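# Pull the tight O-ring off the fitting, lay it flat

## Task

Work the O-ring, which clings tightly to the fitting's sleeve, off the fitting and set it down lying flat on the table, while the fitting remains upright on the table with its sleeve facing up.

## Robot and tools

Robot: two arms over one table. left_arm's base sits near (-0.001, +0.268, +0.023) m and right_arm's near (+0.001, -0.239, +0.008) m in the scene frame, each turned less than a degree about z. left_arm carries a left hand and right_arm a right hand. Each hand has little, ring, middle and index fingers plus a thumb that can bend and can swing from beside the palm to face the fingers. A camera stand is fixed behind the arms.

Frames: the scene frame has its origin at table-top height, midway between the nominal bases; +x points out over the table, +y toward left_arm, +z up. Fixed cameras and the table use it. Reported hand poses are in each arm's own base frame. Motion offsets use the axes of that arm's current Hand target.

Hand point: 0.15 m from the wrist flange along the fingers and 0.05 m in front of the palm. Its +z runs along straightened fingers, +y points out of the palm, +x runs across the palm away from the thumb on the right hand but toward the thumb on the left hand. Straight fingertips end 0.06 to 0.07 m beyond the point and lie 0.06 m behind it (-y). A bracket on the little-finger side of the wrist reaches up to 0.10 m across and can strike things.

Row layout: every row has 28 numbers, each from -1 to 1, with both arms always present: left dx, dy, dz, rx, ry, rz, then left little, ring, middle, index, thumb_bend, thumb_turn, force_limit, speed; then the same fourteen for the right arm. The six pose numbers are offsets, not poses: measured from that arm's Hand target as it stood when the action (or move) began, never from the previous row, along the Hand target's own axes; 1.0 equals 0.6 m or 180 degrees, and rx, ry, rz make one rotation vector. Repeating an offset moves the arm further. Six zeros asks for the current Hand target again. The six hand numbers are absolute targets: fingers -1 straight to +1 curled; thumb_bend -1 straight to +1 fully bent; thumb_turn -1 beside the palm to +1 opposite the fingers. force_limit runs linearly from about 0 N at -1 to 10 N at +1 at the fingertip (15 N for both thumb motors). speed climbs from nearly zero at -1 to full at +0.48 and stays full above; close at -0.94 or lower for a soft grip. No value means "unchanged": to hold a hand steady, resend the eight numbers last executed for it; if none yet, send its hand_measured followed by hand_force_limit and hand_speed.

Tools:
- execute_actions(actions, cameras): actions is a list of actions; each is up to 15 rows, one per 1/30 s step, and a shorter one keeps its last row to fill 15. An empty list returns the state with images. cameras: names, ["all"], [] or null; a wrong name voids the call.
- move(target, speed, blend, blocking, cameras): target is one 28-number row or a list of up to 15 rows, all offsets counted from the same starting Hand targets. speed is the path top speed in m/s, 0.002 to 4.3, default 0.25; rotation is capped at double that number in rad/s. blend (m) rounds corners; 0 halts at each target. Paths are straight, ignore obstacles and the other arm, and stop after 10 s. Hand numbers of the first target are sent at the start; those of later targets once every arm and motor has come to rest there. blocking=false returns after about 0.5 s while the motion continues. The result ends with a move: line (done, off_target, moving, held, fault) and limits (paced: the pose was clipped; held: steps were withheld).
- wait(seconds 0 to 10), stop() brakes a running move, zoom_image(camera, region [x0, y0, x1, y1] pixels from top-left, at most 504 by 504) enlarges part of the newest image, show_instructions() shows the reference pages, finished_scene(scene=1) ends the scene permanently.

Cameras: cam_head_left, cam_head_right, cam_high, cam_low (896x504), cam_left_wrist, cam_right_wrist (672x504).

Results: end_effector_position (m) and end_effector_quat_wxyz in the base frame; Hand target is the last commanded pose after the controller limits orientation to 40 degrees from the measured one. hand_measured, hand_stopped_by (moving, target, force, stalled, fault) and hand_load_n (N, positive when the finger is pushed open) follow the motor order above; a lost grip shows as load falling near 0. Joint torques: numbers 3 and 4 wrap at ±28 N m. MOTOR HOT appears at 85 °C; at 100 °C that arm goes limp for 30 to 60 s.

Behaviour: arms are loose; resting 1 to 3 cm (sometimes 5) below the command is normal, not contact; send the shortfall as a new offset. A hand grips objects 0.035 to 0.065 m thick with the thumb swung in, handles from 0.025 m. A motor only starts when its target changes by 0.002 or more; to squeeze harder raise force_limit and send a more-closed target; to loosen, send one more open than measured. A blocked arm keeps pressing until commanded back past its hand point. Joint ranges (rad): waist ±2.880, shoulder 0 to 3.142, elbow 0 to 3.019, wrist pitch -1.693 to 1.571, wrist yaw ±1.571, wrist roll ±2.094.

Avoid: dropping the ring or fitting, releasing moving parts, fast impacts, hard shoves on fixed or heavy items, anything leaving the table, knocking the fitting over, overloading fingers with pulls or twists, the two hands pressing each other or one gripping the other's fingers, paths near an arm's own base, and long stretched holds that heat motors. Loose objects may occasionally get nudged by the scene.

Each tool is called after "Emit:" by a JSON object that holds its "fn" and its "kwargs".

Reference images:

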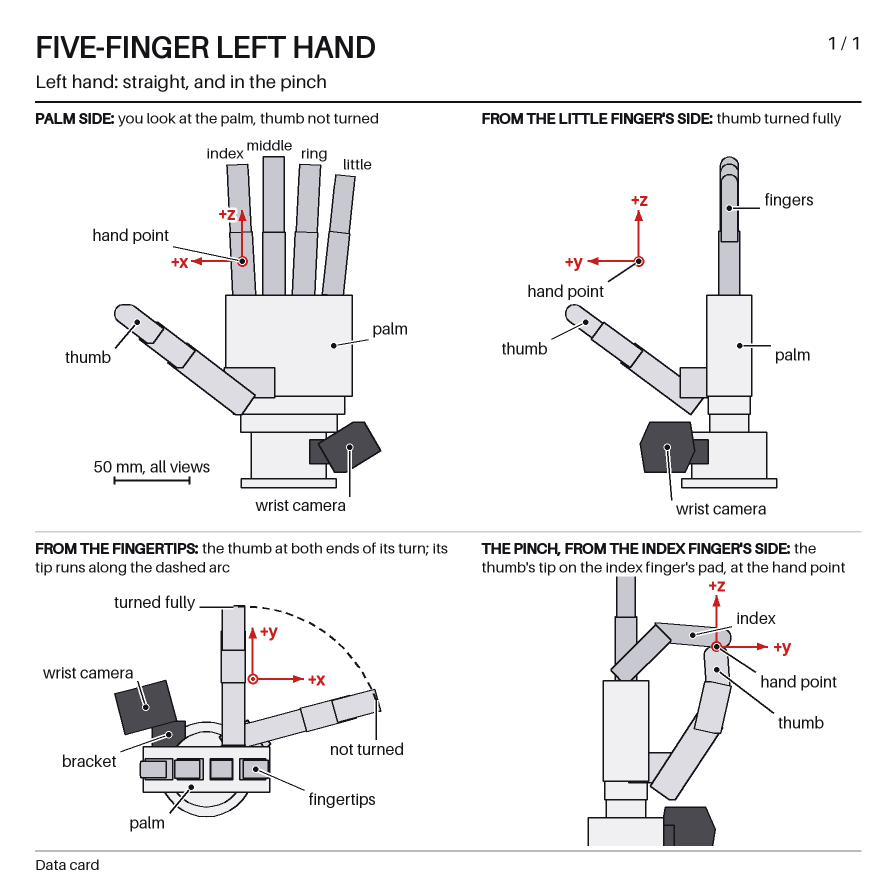

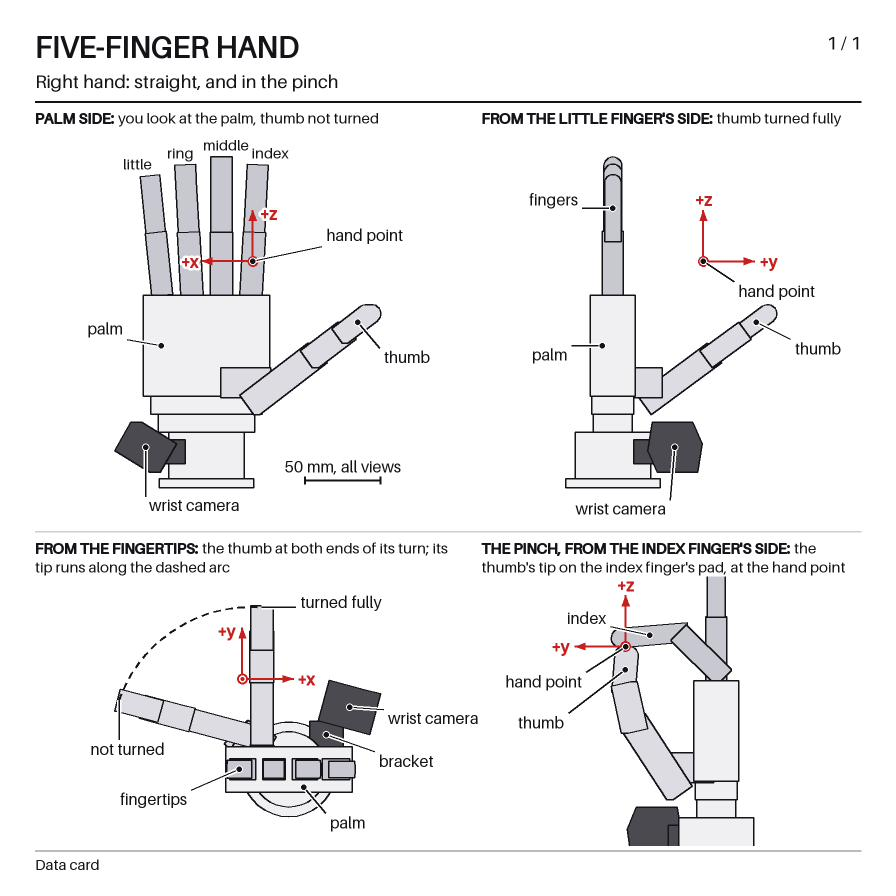

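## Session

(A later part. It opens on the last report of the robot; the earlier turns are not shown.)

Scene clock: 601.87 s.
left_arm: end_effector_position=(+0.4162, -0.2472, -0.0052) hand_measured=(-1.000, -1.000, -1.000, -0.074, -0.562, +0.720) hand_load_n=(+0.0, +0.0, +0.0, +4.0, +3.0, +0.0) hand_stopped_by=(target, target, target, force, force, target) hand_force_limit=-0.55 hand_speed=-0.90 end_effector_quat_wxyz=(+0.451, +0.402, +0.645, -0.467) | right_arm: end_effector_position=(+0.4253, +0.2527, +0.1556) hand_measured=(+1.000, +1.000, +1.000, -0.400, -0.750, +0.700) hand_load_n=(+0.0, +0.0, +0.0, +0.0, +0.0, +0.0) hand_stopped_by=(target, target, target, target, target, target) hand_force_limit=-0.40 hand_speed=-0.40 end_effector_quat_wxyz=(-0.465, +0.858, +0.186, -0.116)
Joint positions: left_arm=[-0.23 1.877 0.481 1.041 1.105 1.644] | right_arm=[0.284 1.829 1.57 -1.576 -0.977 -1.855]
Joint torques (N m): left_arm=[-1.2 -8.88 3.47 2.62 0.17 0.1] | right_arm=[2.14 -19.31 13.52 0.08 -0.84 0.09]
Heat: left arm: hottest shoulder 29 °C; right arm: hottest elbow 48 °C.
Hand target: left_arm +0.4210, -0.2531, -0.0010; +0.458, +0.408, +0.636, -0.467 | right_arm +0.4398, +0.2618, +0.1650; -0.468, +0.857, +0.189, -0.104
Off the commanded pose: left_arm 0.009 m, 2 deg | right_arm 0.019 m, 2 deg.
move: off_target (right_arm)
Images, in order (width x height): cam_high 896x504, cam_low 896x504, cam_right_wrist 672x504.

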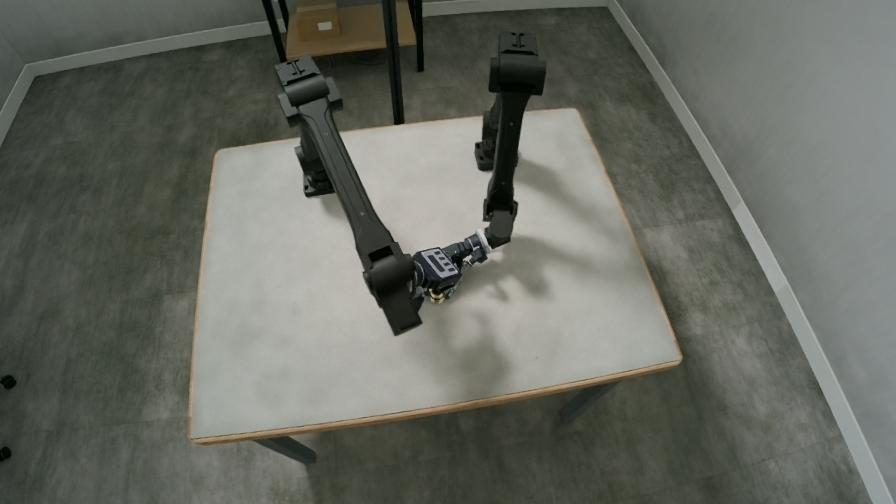

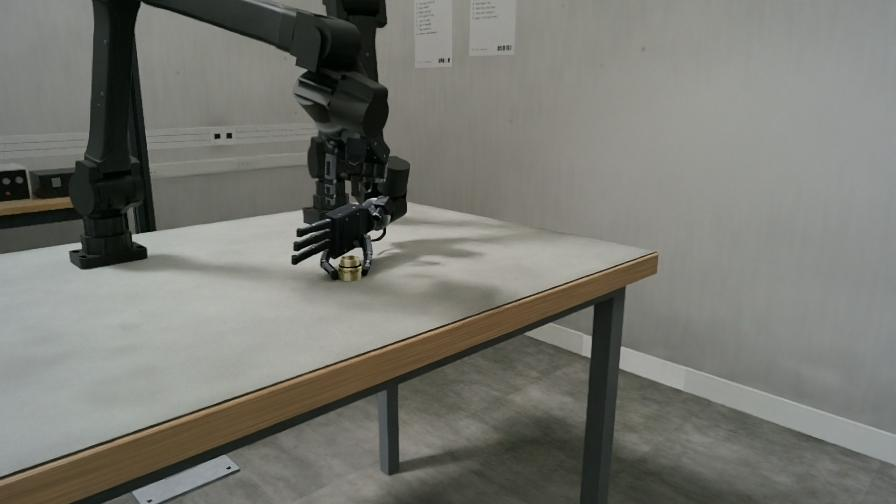

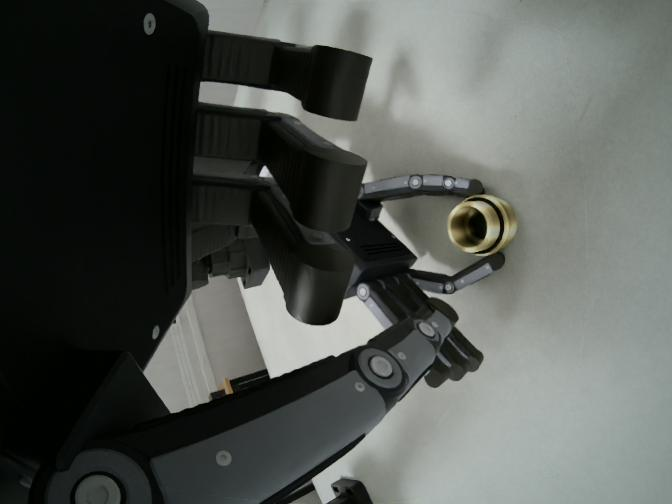

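Emit:
{"fn": "zoom_image", "kwargs": {"camera": "cam_right_wrist", "region": [420, 170, 540, 290]}}

Emit:
{"fn": "zoom_image", "kwargs": {"camera": "cam_high", "region": [350, 220, 510, 340]}}

Emit:
{"fn": "zoom_image", "kwargs": {"camera": "cam_low", "region": [270, 120, 430, 300]}}

Scaled by 4.200 from the camera's 672x504 image, which has a finer 960x720 frame.

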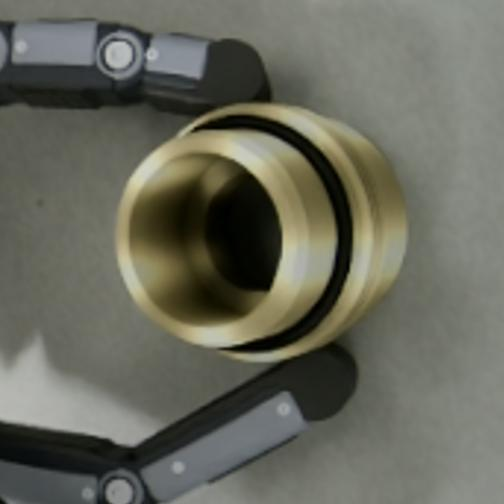

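Scaled by 3.150.

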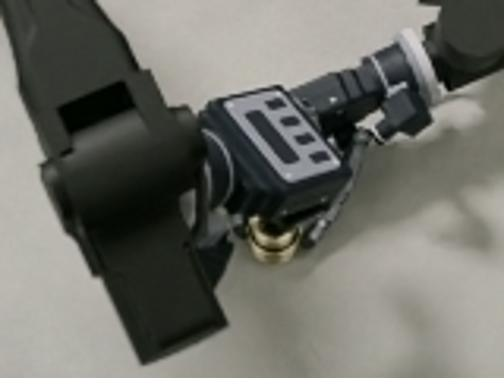

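Scaled by 2.800.

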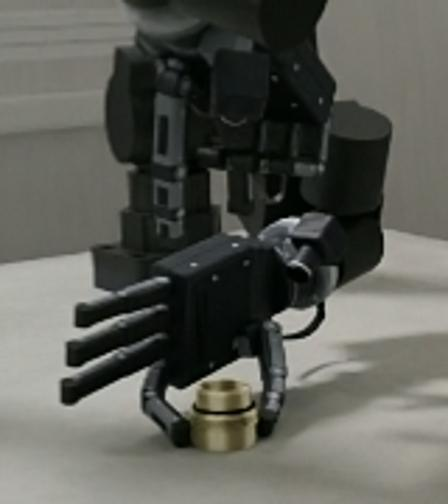

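Emit:
{"fn": "move", "kwargs": {"target": [0,0,0,0,0,0,-1,-1,-1,0.1,-0.30,0.72,0.2,-0.92,0.0078,0.0512,0.0743,0,0,0,1,1,1,-0.4,-0.75,0.7,-0.4,-0.4], "speed": 0.1, "cameras": ["cam_low", "cam_right_wrist", "cam_high"]}}

Emit:
{"fn": "zoom_image", "kwargs": {"camera": "cam_right_wrist", "region": [320, 150, 480, 310]}}

Emit:
{"fn": "zoom_image", "kwargs": {"camera": "cam_low", "region": [270, 160, 430, 300]}}

Scene clock: 618.97 s.
left_arm: end_effector_position=(+0.4161, -0.2472, -0.0053) hand_measured=(-1.000, -1.000, -1.000, -0.070, -0.540, +0.720) hand_load_n=(+0.0, +0.0, +0.0, +9.5, +8.5, +1.0) hand_stopped_by=(target, target, target, force, force, target) hand_force_limit=0.20 hand_speed=-0.92 end_effector_quat_wxyz=(+0.451, +0.401, +0.646, -0.468) | right_arm: end_effector_position=(+0.4357, +0.2774, +0.1192) hand_measured=(+1.000, +1.000, +1.000, -0.400, -0.750, +0.700) hand_load_n=(+0.0, +0.0, +0.0, +0.0, +0.0, +0.0) hand_stopped_by=(target, target, target, target, target, target) hand_force_limit=-0.40 hand_speed=-0.40 end_effector_quat_wxyz=(-0.466, +0.858, +0.193, -0.098)
Joint positions: left_arm=[-0.23 1.877 0.481 1.041 1.105 1.643] | right_arm=[0.322 1.862 1.53 -1.401 -0.983 -1.778]
Joint torques (N m): left_arm=[-1.2 -8.94 3.47 2.59 0.17 0.1] | right_arm=[2.32 -20.25 9.17 0.28 -0.9 0.08]
Heat: left arm: hottest shoulder 30 °C; right arm: hottest elbow 45 °C.
Hand target: left_arm +0.4210, -0.2531, -0.0010; +0.458, +0.408, +0.636, -0.467 | right_arm +0.4352, +0.2826, +0.1151; -0.468, +0.857, +0.189, -0.104
Off the commanded pose: left_arm 0.009 m, 2 deg | right_arm 0.007 m, 1 deg.
move: done
Images, in order (width x height): cam_high 896x504, cam_low 896x504, cam_right_wrist 672x504.

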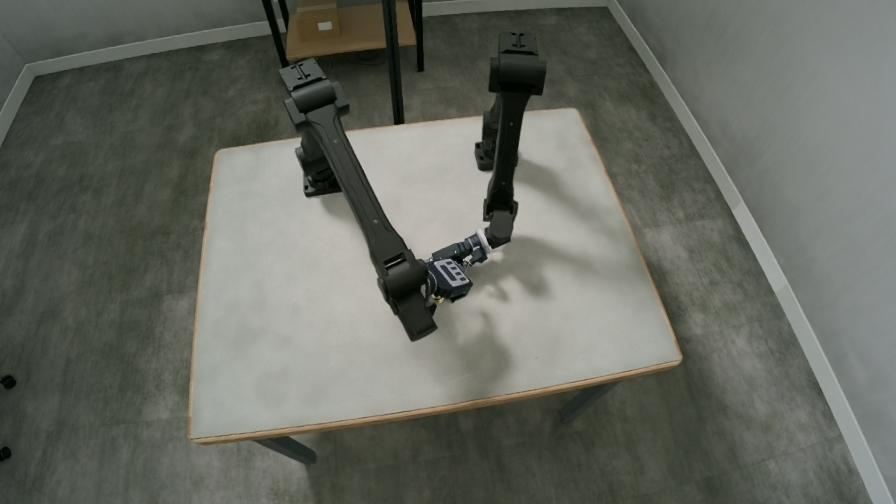

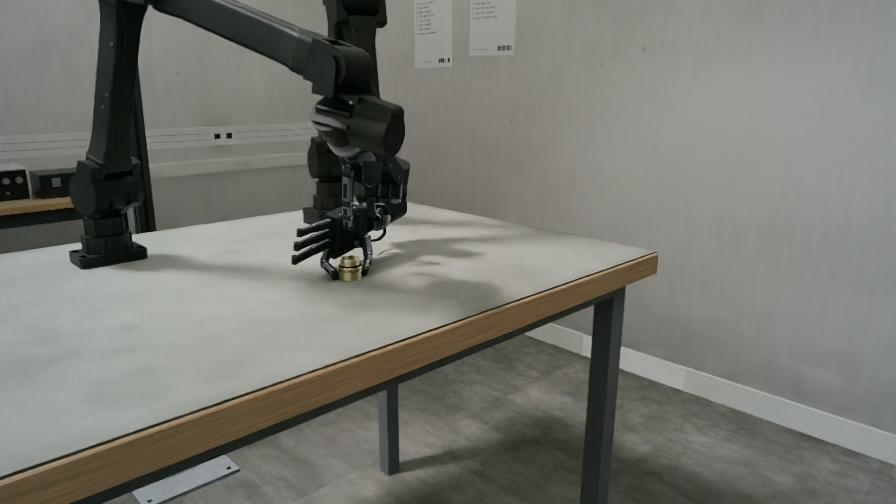

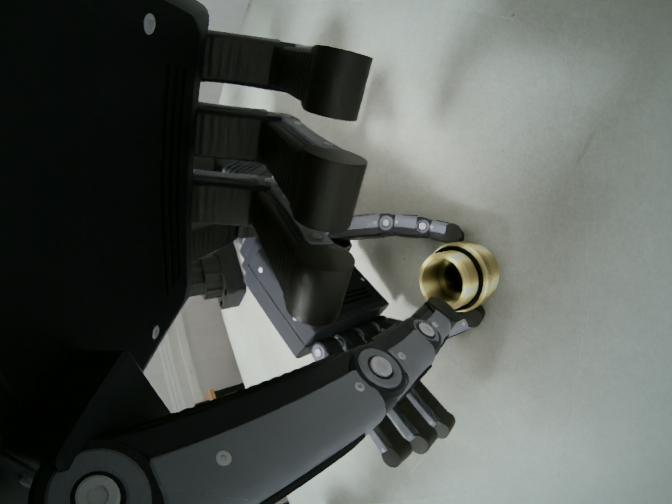

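Scaled by 3.150 from the camera's 672x504 image, which has a finer 960x720 frame.

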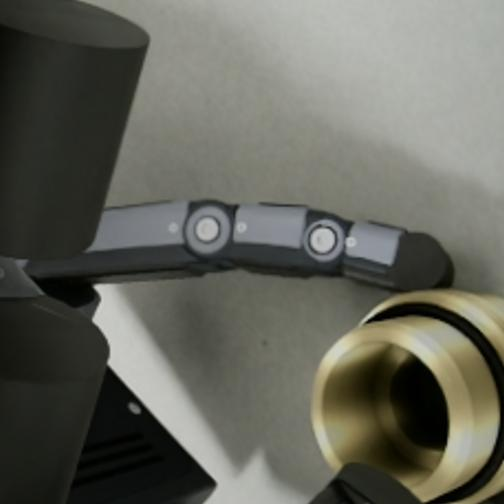

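Scaled by 3.150.

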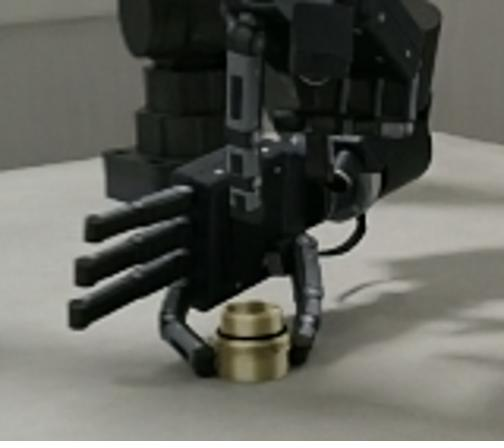

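Emit:
{"fn": "zoom_image", "kwargs": {"camera": "cam_right_wrist", "region": [400, 225, 520, 325]}}

Emit:
{"fn": "zoom_image", "kwargs": {"camera": "cam_low", "region": [320, 130, 420, 230]}}

Scaled by 4.200 from the camera's 672x504 image, which has a finer 960x720 frame.

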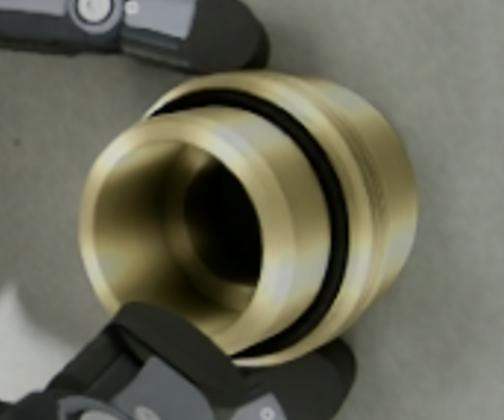

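Scaled by 5.040.

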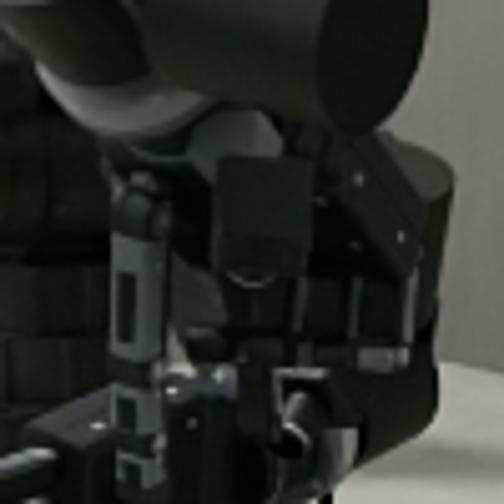

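Emit:
{"fn": "move", "kwargs": {"target": [0,0,0,0,0,0,-1,-1,-1,0.1,-0.30,0.72,0.2,-0.92,-0.0273,0.0657,0.0363,0,0,0,1,1,1,-0.4,-0.75,0.7,-0.4,-0.4], "speed": 0.08, "cameras": ["cam_low", "cam_right_wrist", "cam_high"]}}

Emit:
{"fn": "zoom_image", "kwargs": {"camera": "cam_right_wrist", "region": [320, 180, 500, 330]}}

Emit:
{"fn": "zoom_image", "kwargs": {"camera": "cam_low", "region": [300, 190, 420, 300]}}

Emit:
{"fn": "zoom_image", "kwargs": {"camera": "cam_high", "region": [380, 230, 500, 330]}}

Scene clock: 629.53 s.
left_arm: end_effector_position=(+0.4161, -0.2472, -0.0053) hand_measured=(-1.000, -1.000, -1.000, -0.070, -0.540, +0.720) hand_load_n=(+0.0, +0.0, +0.0, +10.0, +8.5, +1.0) hand_stopped_by=(target, target, target, force, force, target) hand_force_limit=0.20 hand_speed=-0.92 end_effector_quat_wxyz=(+0.451, +0.401, +0.646, -0.468) | right_arm: end_effector_position=(+0.4200, +0.2722, +0.0768) hand_measured=(+1.000, +1.000, +1.000, -0.400, -0.750, +0.700) hand_load_n=(-0.5, +0.0, +0.0, +0.0, +0.0, +0.0) hand_stopped_by=(target, target, target, target, target, target) hand_force_limit=-0.40 hand_speed=-0.40 end_effector_quat_wxyz=(-0.465, +0.858, +0.192, -0.101)
Joint positions: left_arm=[-0.23 1.877 0.481 1.041 1.105 1.643] | right_arm=[0.322 1.868 1.418 -1.289 -0.983 -1.778]
Joint torques (N m): left_arm=[-1.26 -8.88 3.49 2.58 0.17 0.11] | right_arm=[1.55 -19.43 8.5 0.24 -0.83 -0.04]
Heat: left arm: hottest shoulder 30 °C; right arm: hottest elbow 43 °C.
Hand target: left_arm +0.4210, -0.2531, -0.0010; +0.458, +0.408, +0.636, -0.467 | right_arm +0.4216, +0.2730, +0.0701; -0.468, +0.857, +0.189, -0.104
Off the commanded pose: left_arm 0.009 m, 2 deg | right_arm 0.007 m, 0 deg.
move: done
Images, in order (width x height): cam_high 896x504, cam_low 896x504, cam_right_wrist 672x504.

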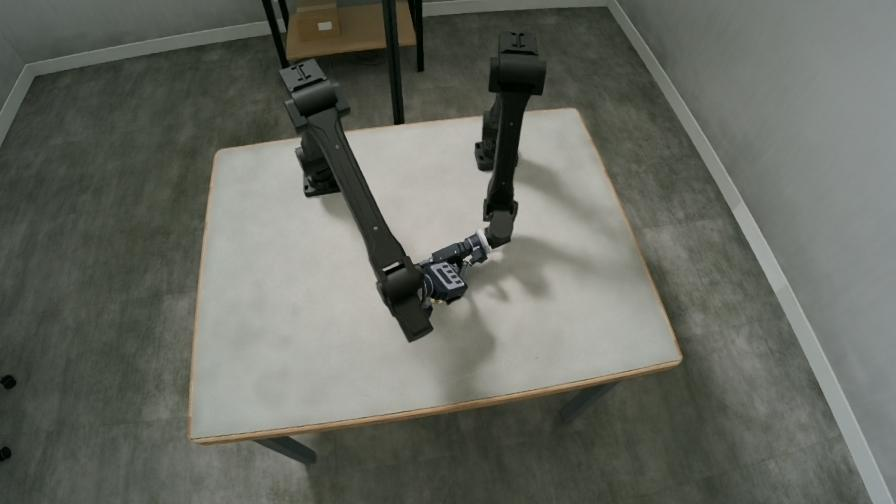

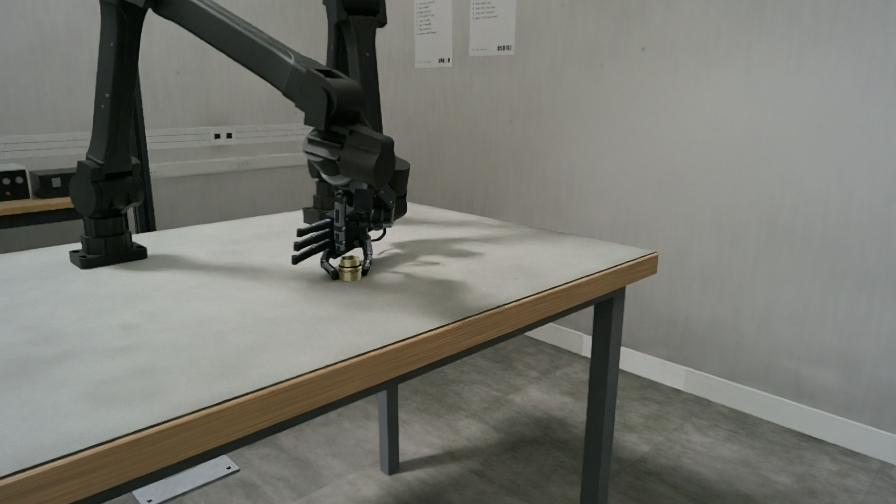

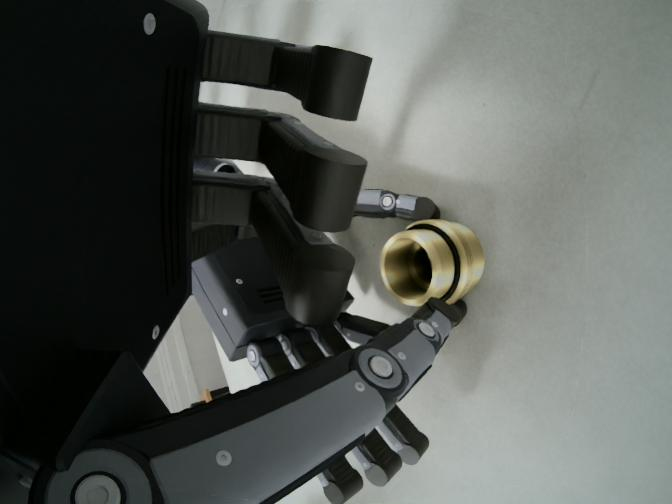

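Scaled by 2.800 from the camera's 672x504 image, which has a finer 960x720 frame.

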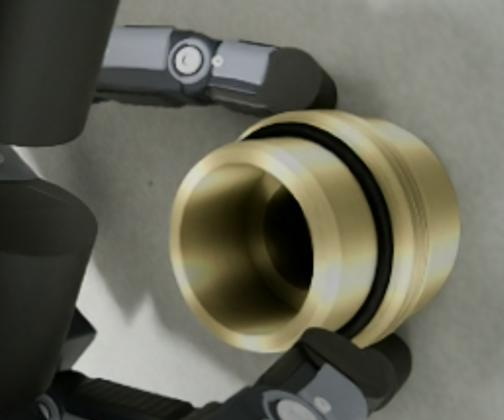

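Scaled by 4.200.

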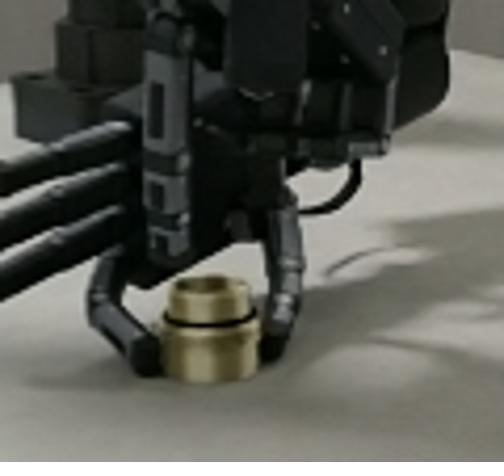

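Scaled by 4.200.

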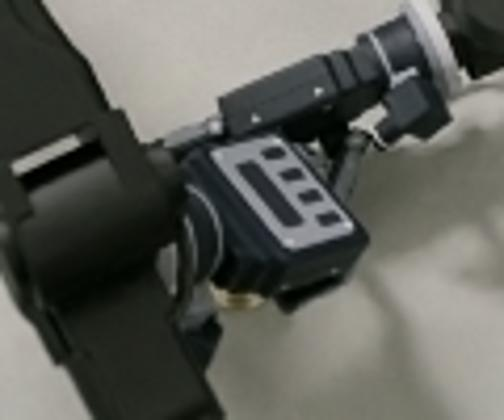

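Emit:
{"fn": "move", "kwargs": {"target": [0,0,0,0,0,0,-1,-1,-1,0.1,-0.30,0.72,0.2,-0.92,0,0.0235,0.0033,0,0,0,1,1,1,-0.2,-0.64,0.7,-0.4,-0.6], "speed": 0.05, "cameras": ["cam_low", "cam_right_wrist", "cam_high", "cam_left_wrist"]}}

Emit:
{"fn": "zoom_image", "kwargs": {"camera": "cam_right_wrist", "region": [320, 180, 500, 330]}}

Emit:
{"fn": "zoom_image", "kwargs": {"camera": "cam_low", "region": [300, 210, 400, 290]}}

Emit:
{"fn": "zoom_image", "kwargs": {"camera": "cam_left_wrist", "region": [160, 130, 440, 340]}}

Scene clock: 642.57 s.
left_arm: end_effector_position=(+0.4161, -0.2472, -0.0053) hand_measured=(-1.000, -1.000, -1.000, -0.070, -0.540, +0.720) hand_load_n=(+0.0, +0.0, +0.0, +10.0, +9.0, +1.0) hand_stopped_by=(target, target, target, force, force, target) hand_force_limit=0.20 hand_speed=-0.92 end_effector_quat_wxyz=(+0.451, +0.401, +0.646, -0.468) | right_arm: end_effector_position=(+0.4183, +0.2716, +0.0648) hand_measured=(+1.000, +1.000, +1.000, -0.200, -0.640, +0.700) hand_load_n=(+0.5, +0.0, +0.0, +0.0, +0.0, +0.0) hand_stopped_by=(target, target, target, target, target, target) hand_force_limit=-0.40 hand_speed=-0.60 end_effector_quat_wxyz=(-0.465, +0.859, +0.188, -0.108)
Joint positions: left_arm=[-0.23 1.877 0.481 1.041 1.105 1.643] | right_arm=[0.322 1.888 1.411 -1.278 -0.983 -1.778]
Joint torques (N m): left_arm=[-1.26 -8.94 3.45 2.61 0.17 0.1] | right_arm=[0.44 -19.49 8.38 0.21 -0.75 -0.2]
Motor temperatures (°C): left_arm=[23 30 26 28 26 22] | right_arm=[26 32 41 25 26 26]
Heat: left arm: hottest shoulder 30 °C; right arm: hottest elbow 41 °C.
Hand target: left_arm +0.4210, -0.2531, -0.0010; +0.458, +0.408, +0.636, -0.467 | right_arm +0.4241, +0.2676, +0.0572; -0.468, +0.857, +0.189, -0.104
Off the commanded pose: left_arm 0.009 m, 2 deg | right_arm 0.010 m, 1 deg.
move: done
Images, in order (width x height): cam_high 896x504, cam_low 896x504, cam_left_wrist 672x504, cam_right_wrist 672x504.

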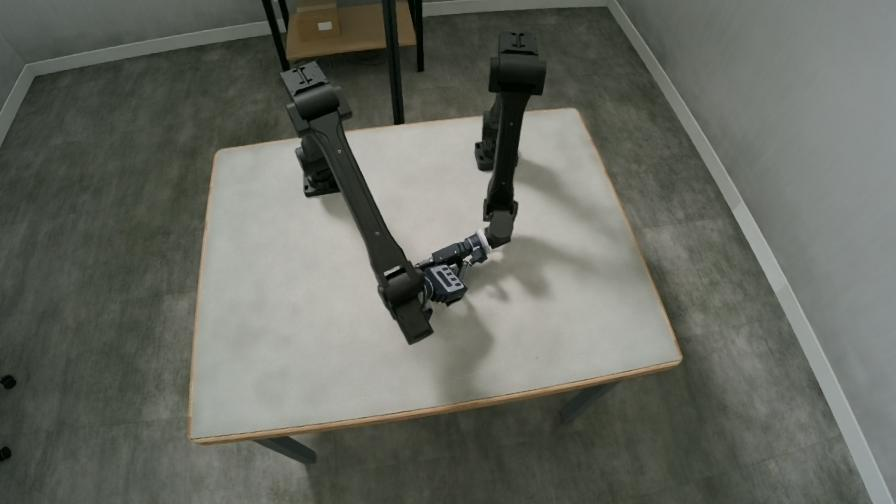

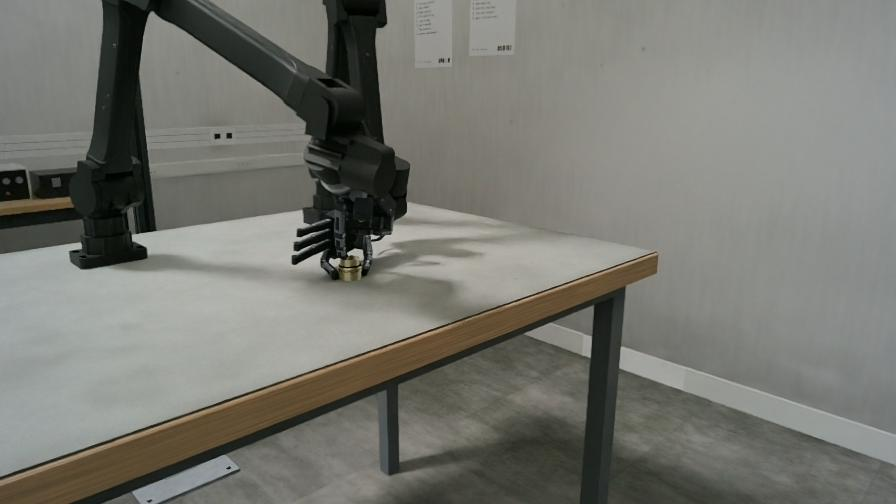

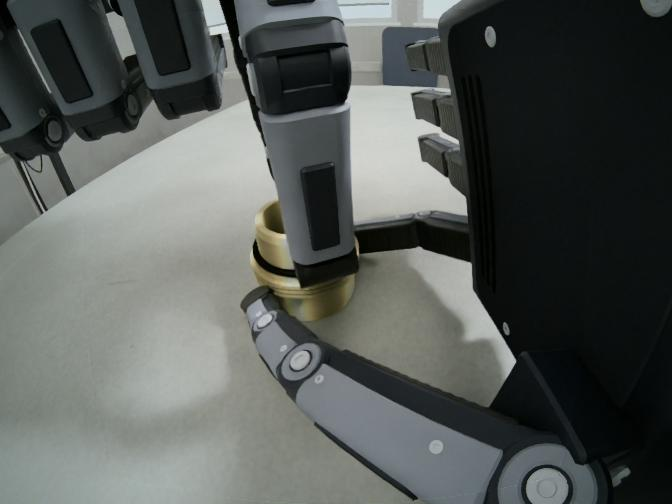

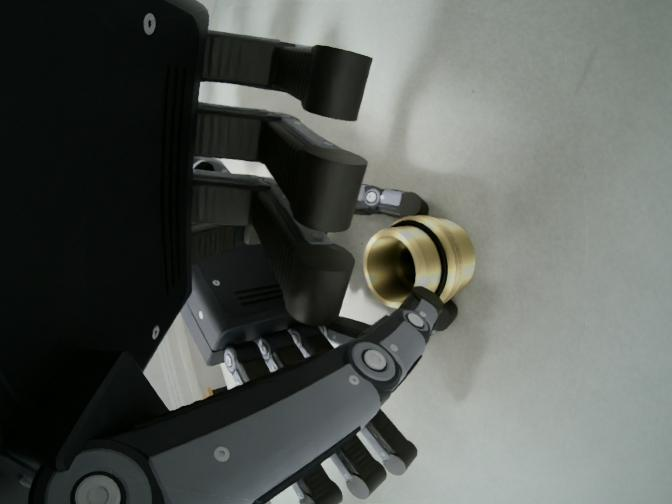

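Scaled by 2.800 from the camera's 672x504 image, which has a finer 960x720 frame.

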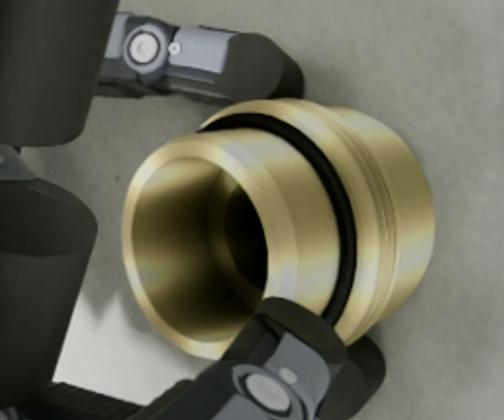

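Scaled by 5.040.

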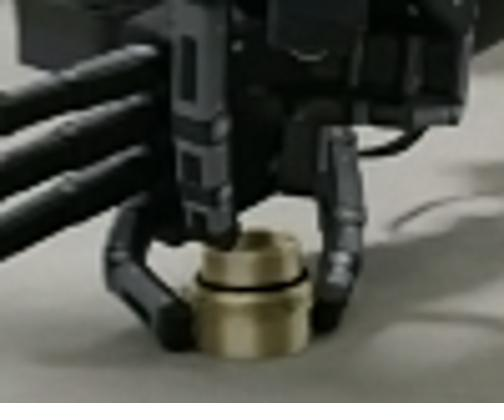

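Scaled by 1.800 from the camera's 672x504 image, which has a finer 960x720 frame.

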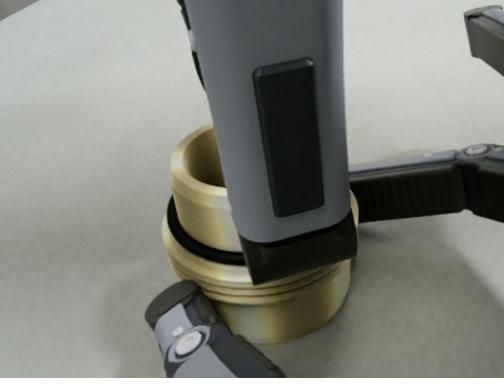

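Emit:
{"fn": "move", "kwargs": {"target": [0,0,0,0,0,0,-1,-1,-1,0.1,-0.30,0.72,0.2,-0.92,0.0065,0.0057,-0.0213,0,0,0,1,1,1,-0.2,-0.64,0.7,-0.4,-0.6], "speed": 0.05, "cameras": ["cam_low", "cam_right_wrist", "cam_left_wrist"]}}

Emit:
{"fn": "zoom_image", "kwargs": {"camera": "cam_right_wrist", "region": [320, 180, 500, 330]}}

Emit:
{"fn": "zoom_image", "kwargs": {"camera": "cam_low", "region": [300, 210, 400, 290]}}

Emit:
{"fn": "zoom_image", "kwargs": {"camera": "cam_left_wrist", "region": [160, 130, 440, 340]}}

Scene clock: 653.33 s.
left_arm: end_effector_position=(+0.4161, -0.2472, -0.0053) hand_measured=(-1.000, -1.000, -1.000, -0.070, -0.540, +0.720) hand_load_n=(+0.0, +0.0, +0.0, +9.5, +8.5, +1.0) hand_stopped_by=(target, target, target, force, force, target) hand_force_limit=0.20 hand_speed=-0.92 end_effector_quat_wxyz=(+0.451, +0.401, +0.646, -0.468) | right_arm: end_effector_position=(+0.4212, +0.2590, +0.0598) hand_measured=(+1.000, +1.000, +1.000, -0.200, -0.640, +0.700) hand_load_n=(+0.0, +0.0, +0.5, +0.0, +0.0, +0.0) hand_stopped_by=(target, target, target, target, target, target) hand_force_limit=-0.40 hand_speed=-0.60 end_effector_quat_wxyz=(-0.467, +0.858, +0.184, -0.110)
Joint positions: left_arm=[-0.23 1.877 0.481 1.041 1.105 1.643] | right_arm=[0.296 1.901 1.411 -1.304 -0.983 -1.818]
Joint torques (N m): left_arm=[-1.26 -9 3.49 2.58 0.16 0.11] | right_arm=[0.09 -19.37 11.14 -0.87 -0.56 -0.2]
Heat: left arm: hottest shoulder 30 °C; right arm: hottest elbow 41 °C.
Hand target: left_arm +0.4210, -0.2531, -0.0010; +0.458, +0.408, +0.636, -0.467 | right_arm +0.4330, +0.2578, +0.0612; -0.468, +0.857, +0.189, -0.104
Off the commanded pose: left_arm 0.009 m, 2 deg | right_arm 0.012 m, 1 deg.
move: off_target (right_arm)
Images, in order (width x height): cam_low 896x504, cam_left_wrist 672x504, cam_right_wrist 672x504.

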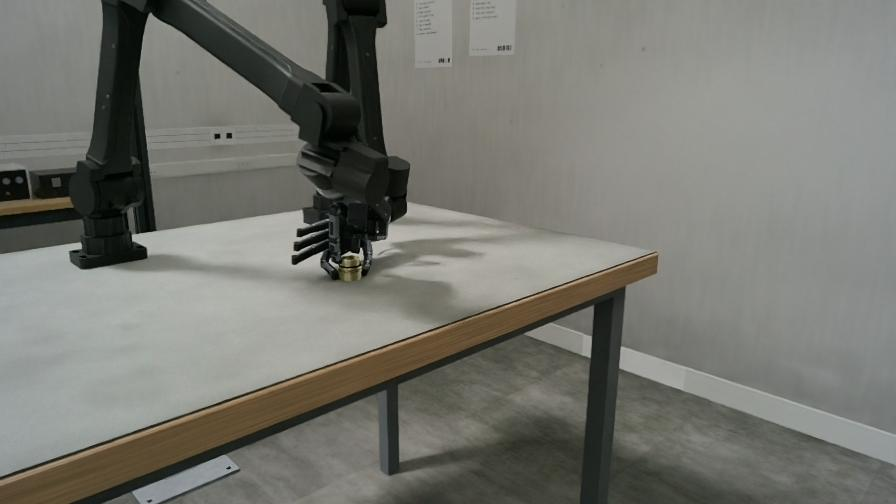

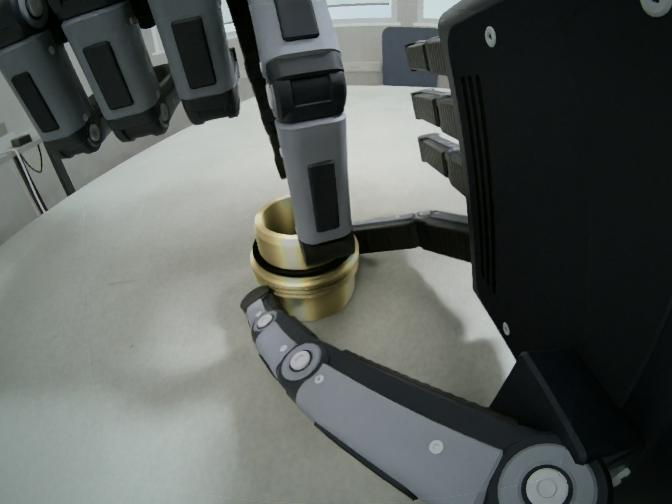

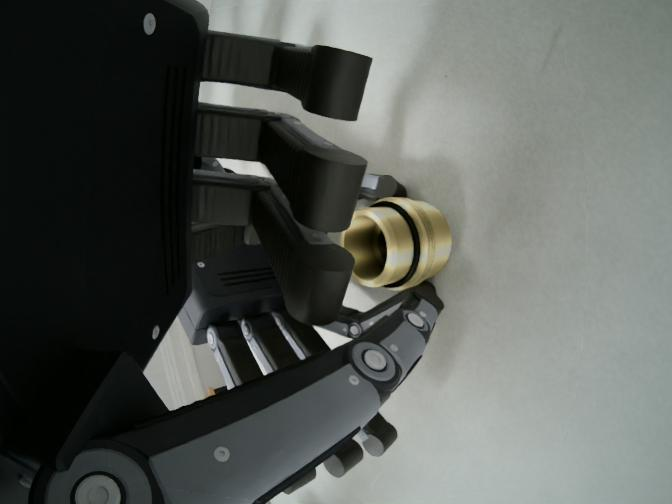

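Scaled by 2.800 from the camera's 672x504 image, which has a finer 960x720 frame.

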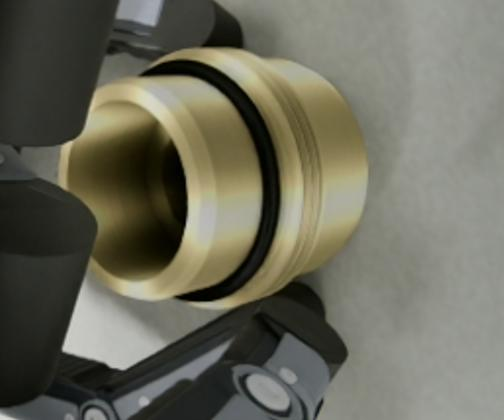

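Scaled by 5.040.

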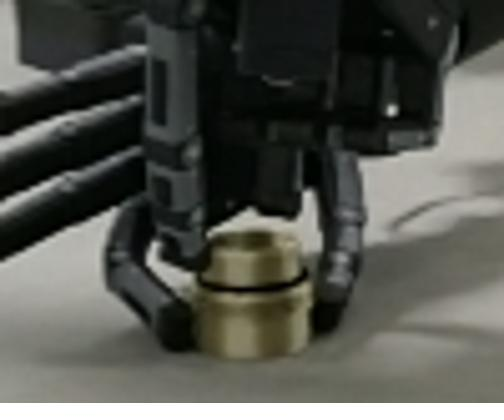

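Scaled by 1.800 from the camera's 672x504 image, which has a finer 960x720 frame.

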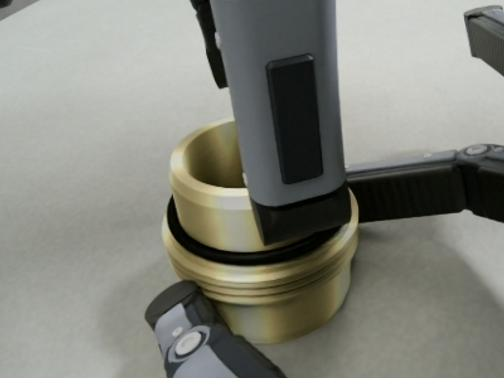

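Emit:
{"fn": "move", "kwargs": {"target": [0,0,0,0,0,0,-1,-1,-1,0.1,-0.30,0.72,0.2,-0.92,0.0117,0.0097,0.0063,0,0,0,1,1,1,-0.2,-0.64,0.7,-0.4,-0.6], "speed": 0.05, "cameras": ["cam_low", "cam_right_wrist", "cam_left_wrist"]}}

Emit:
{"fn": "zoom_image", "kwargs": {"camera": "cam_right_wrist", "region": [320, 180, 500, 330]}}

Emit:
{"fn": "zoom_image", "kwargs": {"camera": "cam_low", "region": [300, 210, 400, 290]}}

Emit:
{"fn": "zoom_image", "kwargs": {"camera": "cam_left_wrist", "region": [160, 130, 440, 340]}}

Scene clock: 660.70 s.
left_arm: end_effector_position=(+0.4161, -0.2472, -0.0053) hand_measured=(-1.000, -1.000, -1.000, -0.070, -0.540, +0.720) hand_load_n=(+0.0, +0.0, +0.0, +10.0, +8.5, +1.0) hand_stopped_by=(target, target, target, force, force, target) hand_force_limit=0.20 hand_speed=-0.92 end_effector_quat_wxyz=(+0.451, +0.401, +0.646, -0.468) | right_arm: end_effector_position=(+0.4207, +0.2588, +0.0494) hand_measured=(+1.000, +1.000, +1.000, -0.200, -0.640, +0.700) hand_load_n=(+0.0, +0.0, +0.0, +0.0, +0.0, +0.0) hand_stopped_by=(target, target, target, target, target, target) hand_force_limit=-0.40 hand_speed=-0.60 end_effector_quat_wxyz=(-0.466, +0.858, +0.179, -0.119)
Joint positions: left_arm=[-0.23 1.877 0.481 1.041 1.105 1.643] | right_arm=[0.296 1.925 1.414 -1.304 -0.983 -1.818]
Joint torques (N m): left_arm=[-1.2 -8.94 3.48 2.59 0.16 0.11] | right_arm=[0.38 -19.78 12.18 -0.46 -0.56 -0.16]
Heat: left arm: hottest shoulder 30 °C; right arm: hottest elbow 41 °C.
Hand target: left_arm +0.4210, -0.2531, -0.0010; +0.458, +0.408, +0.636, -0.467 | right_arm +0.4393, +0.2608, +0.0543; -0.468, +0.857, +0.189, -0.104
Off the commanded pose: left_arm 0.009 m, 2 deg | right_arm 0.019 m, 2 deg.
move: off_target (right_arm)
Images, in order (width x height): cam_low 896x504, cam_left_wrist 672x504, cam_right_wrist 672x504.

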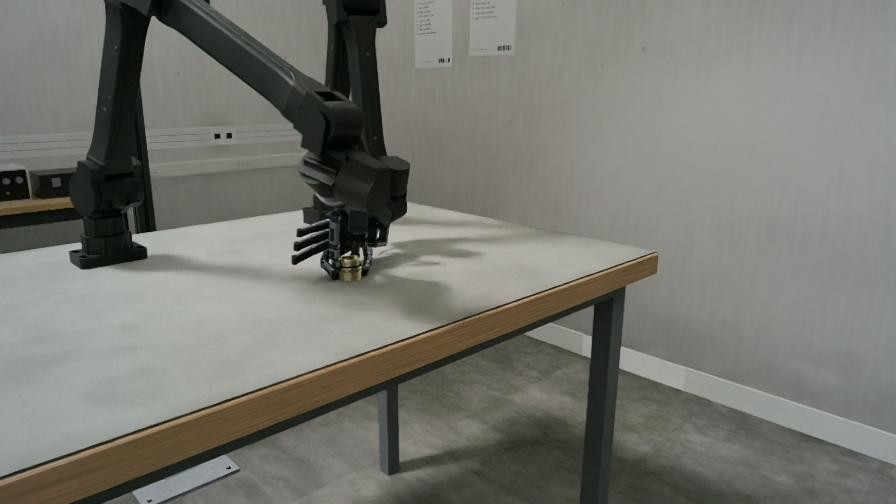

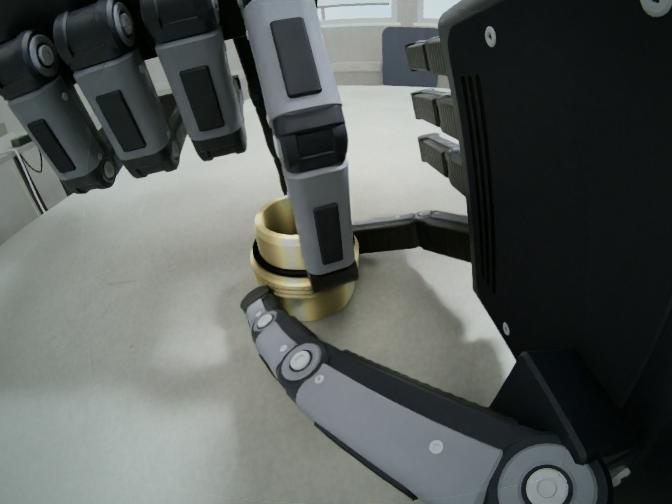

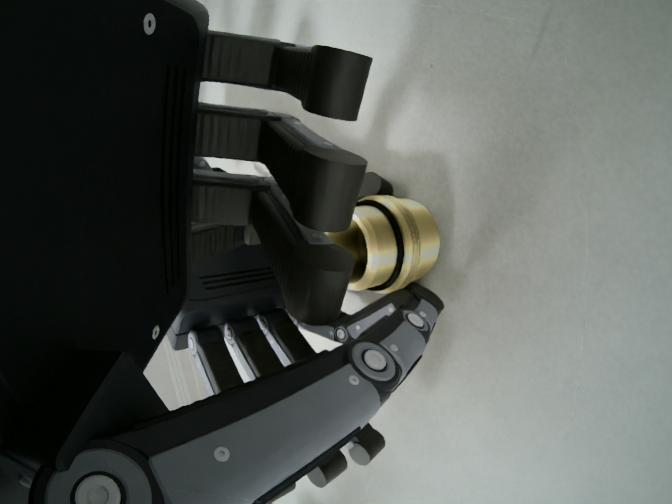

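Scaled by 2.800 from the camera's 672x504 image, which has a finer 960x720 frame.

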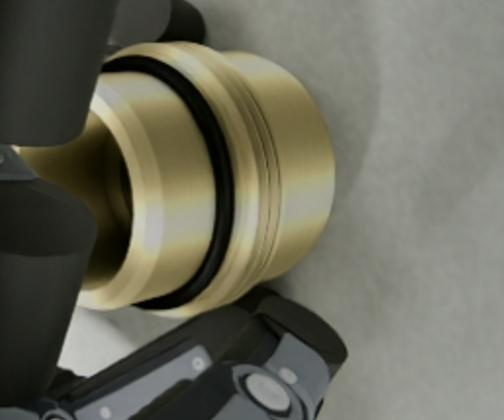

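Scaled by 5.040.

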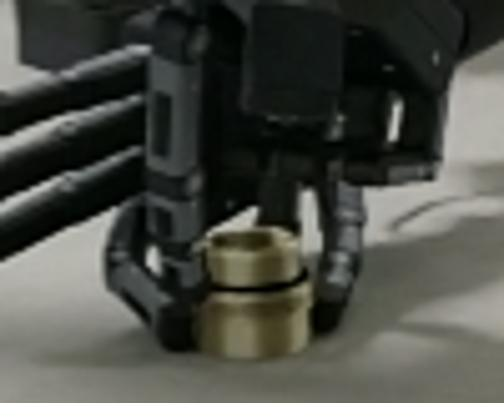

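Scaled by 1.800 from the camera's 672x504 image, which has a finer 960x720 frame.

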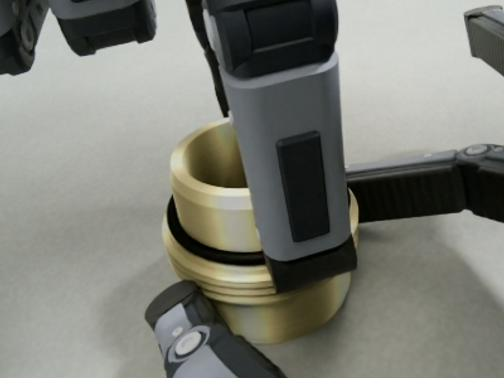

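Emit:
{"fn": "zoom_image", "kwargs": {"camera": "cam_low", "region": [320, 245, 380, 290]}}

Emit:
{"fn": "zoom_image", "kwargs": {"camera": "cam_left_wrist", "region": [240, 190, 380, 300]}}

Scaled by 8.400.

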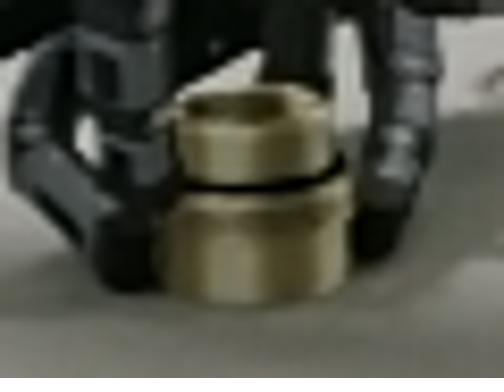

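Scaled by 3.600 from the camera's 672x504 image, which has a finer 960x720 frame.

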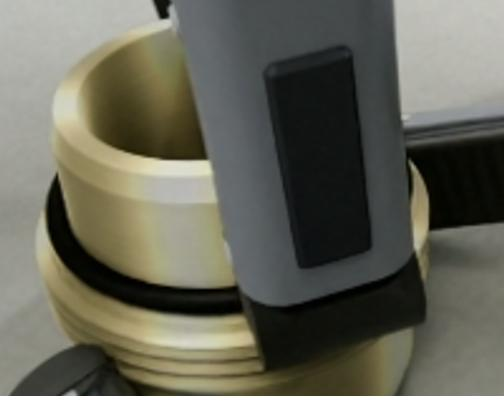

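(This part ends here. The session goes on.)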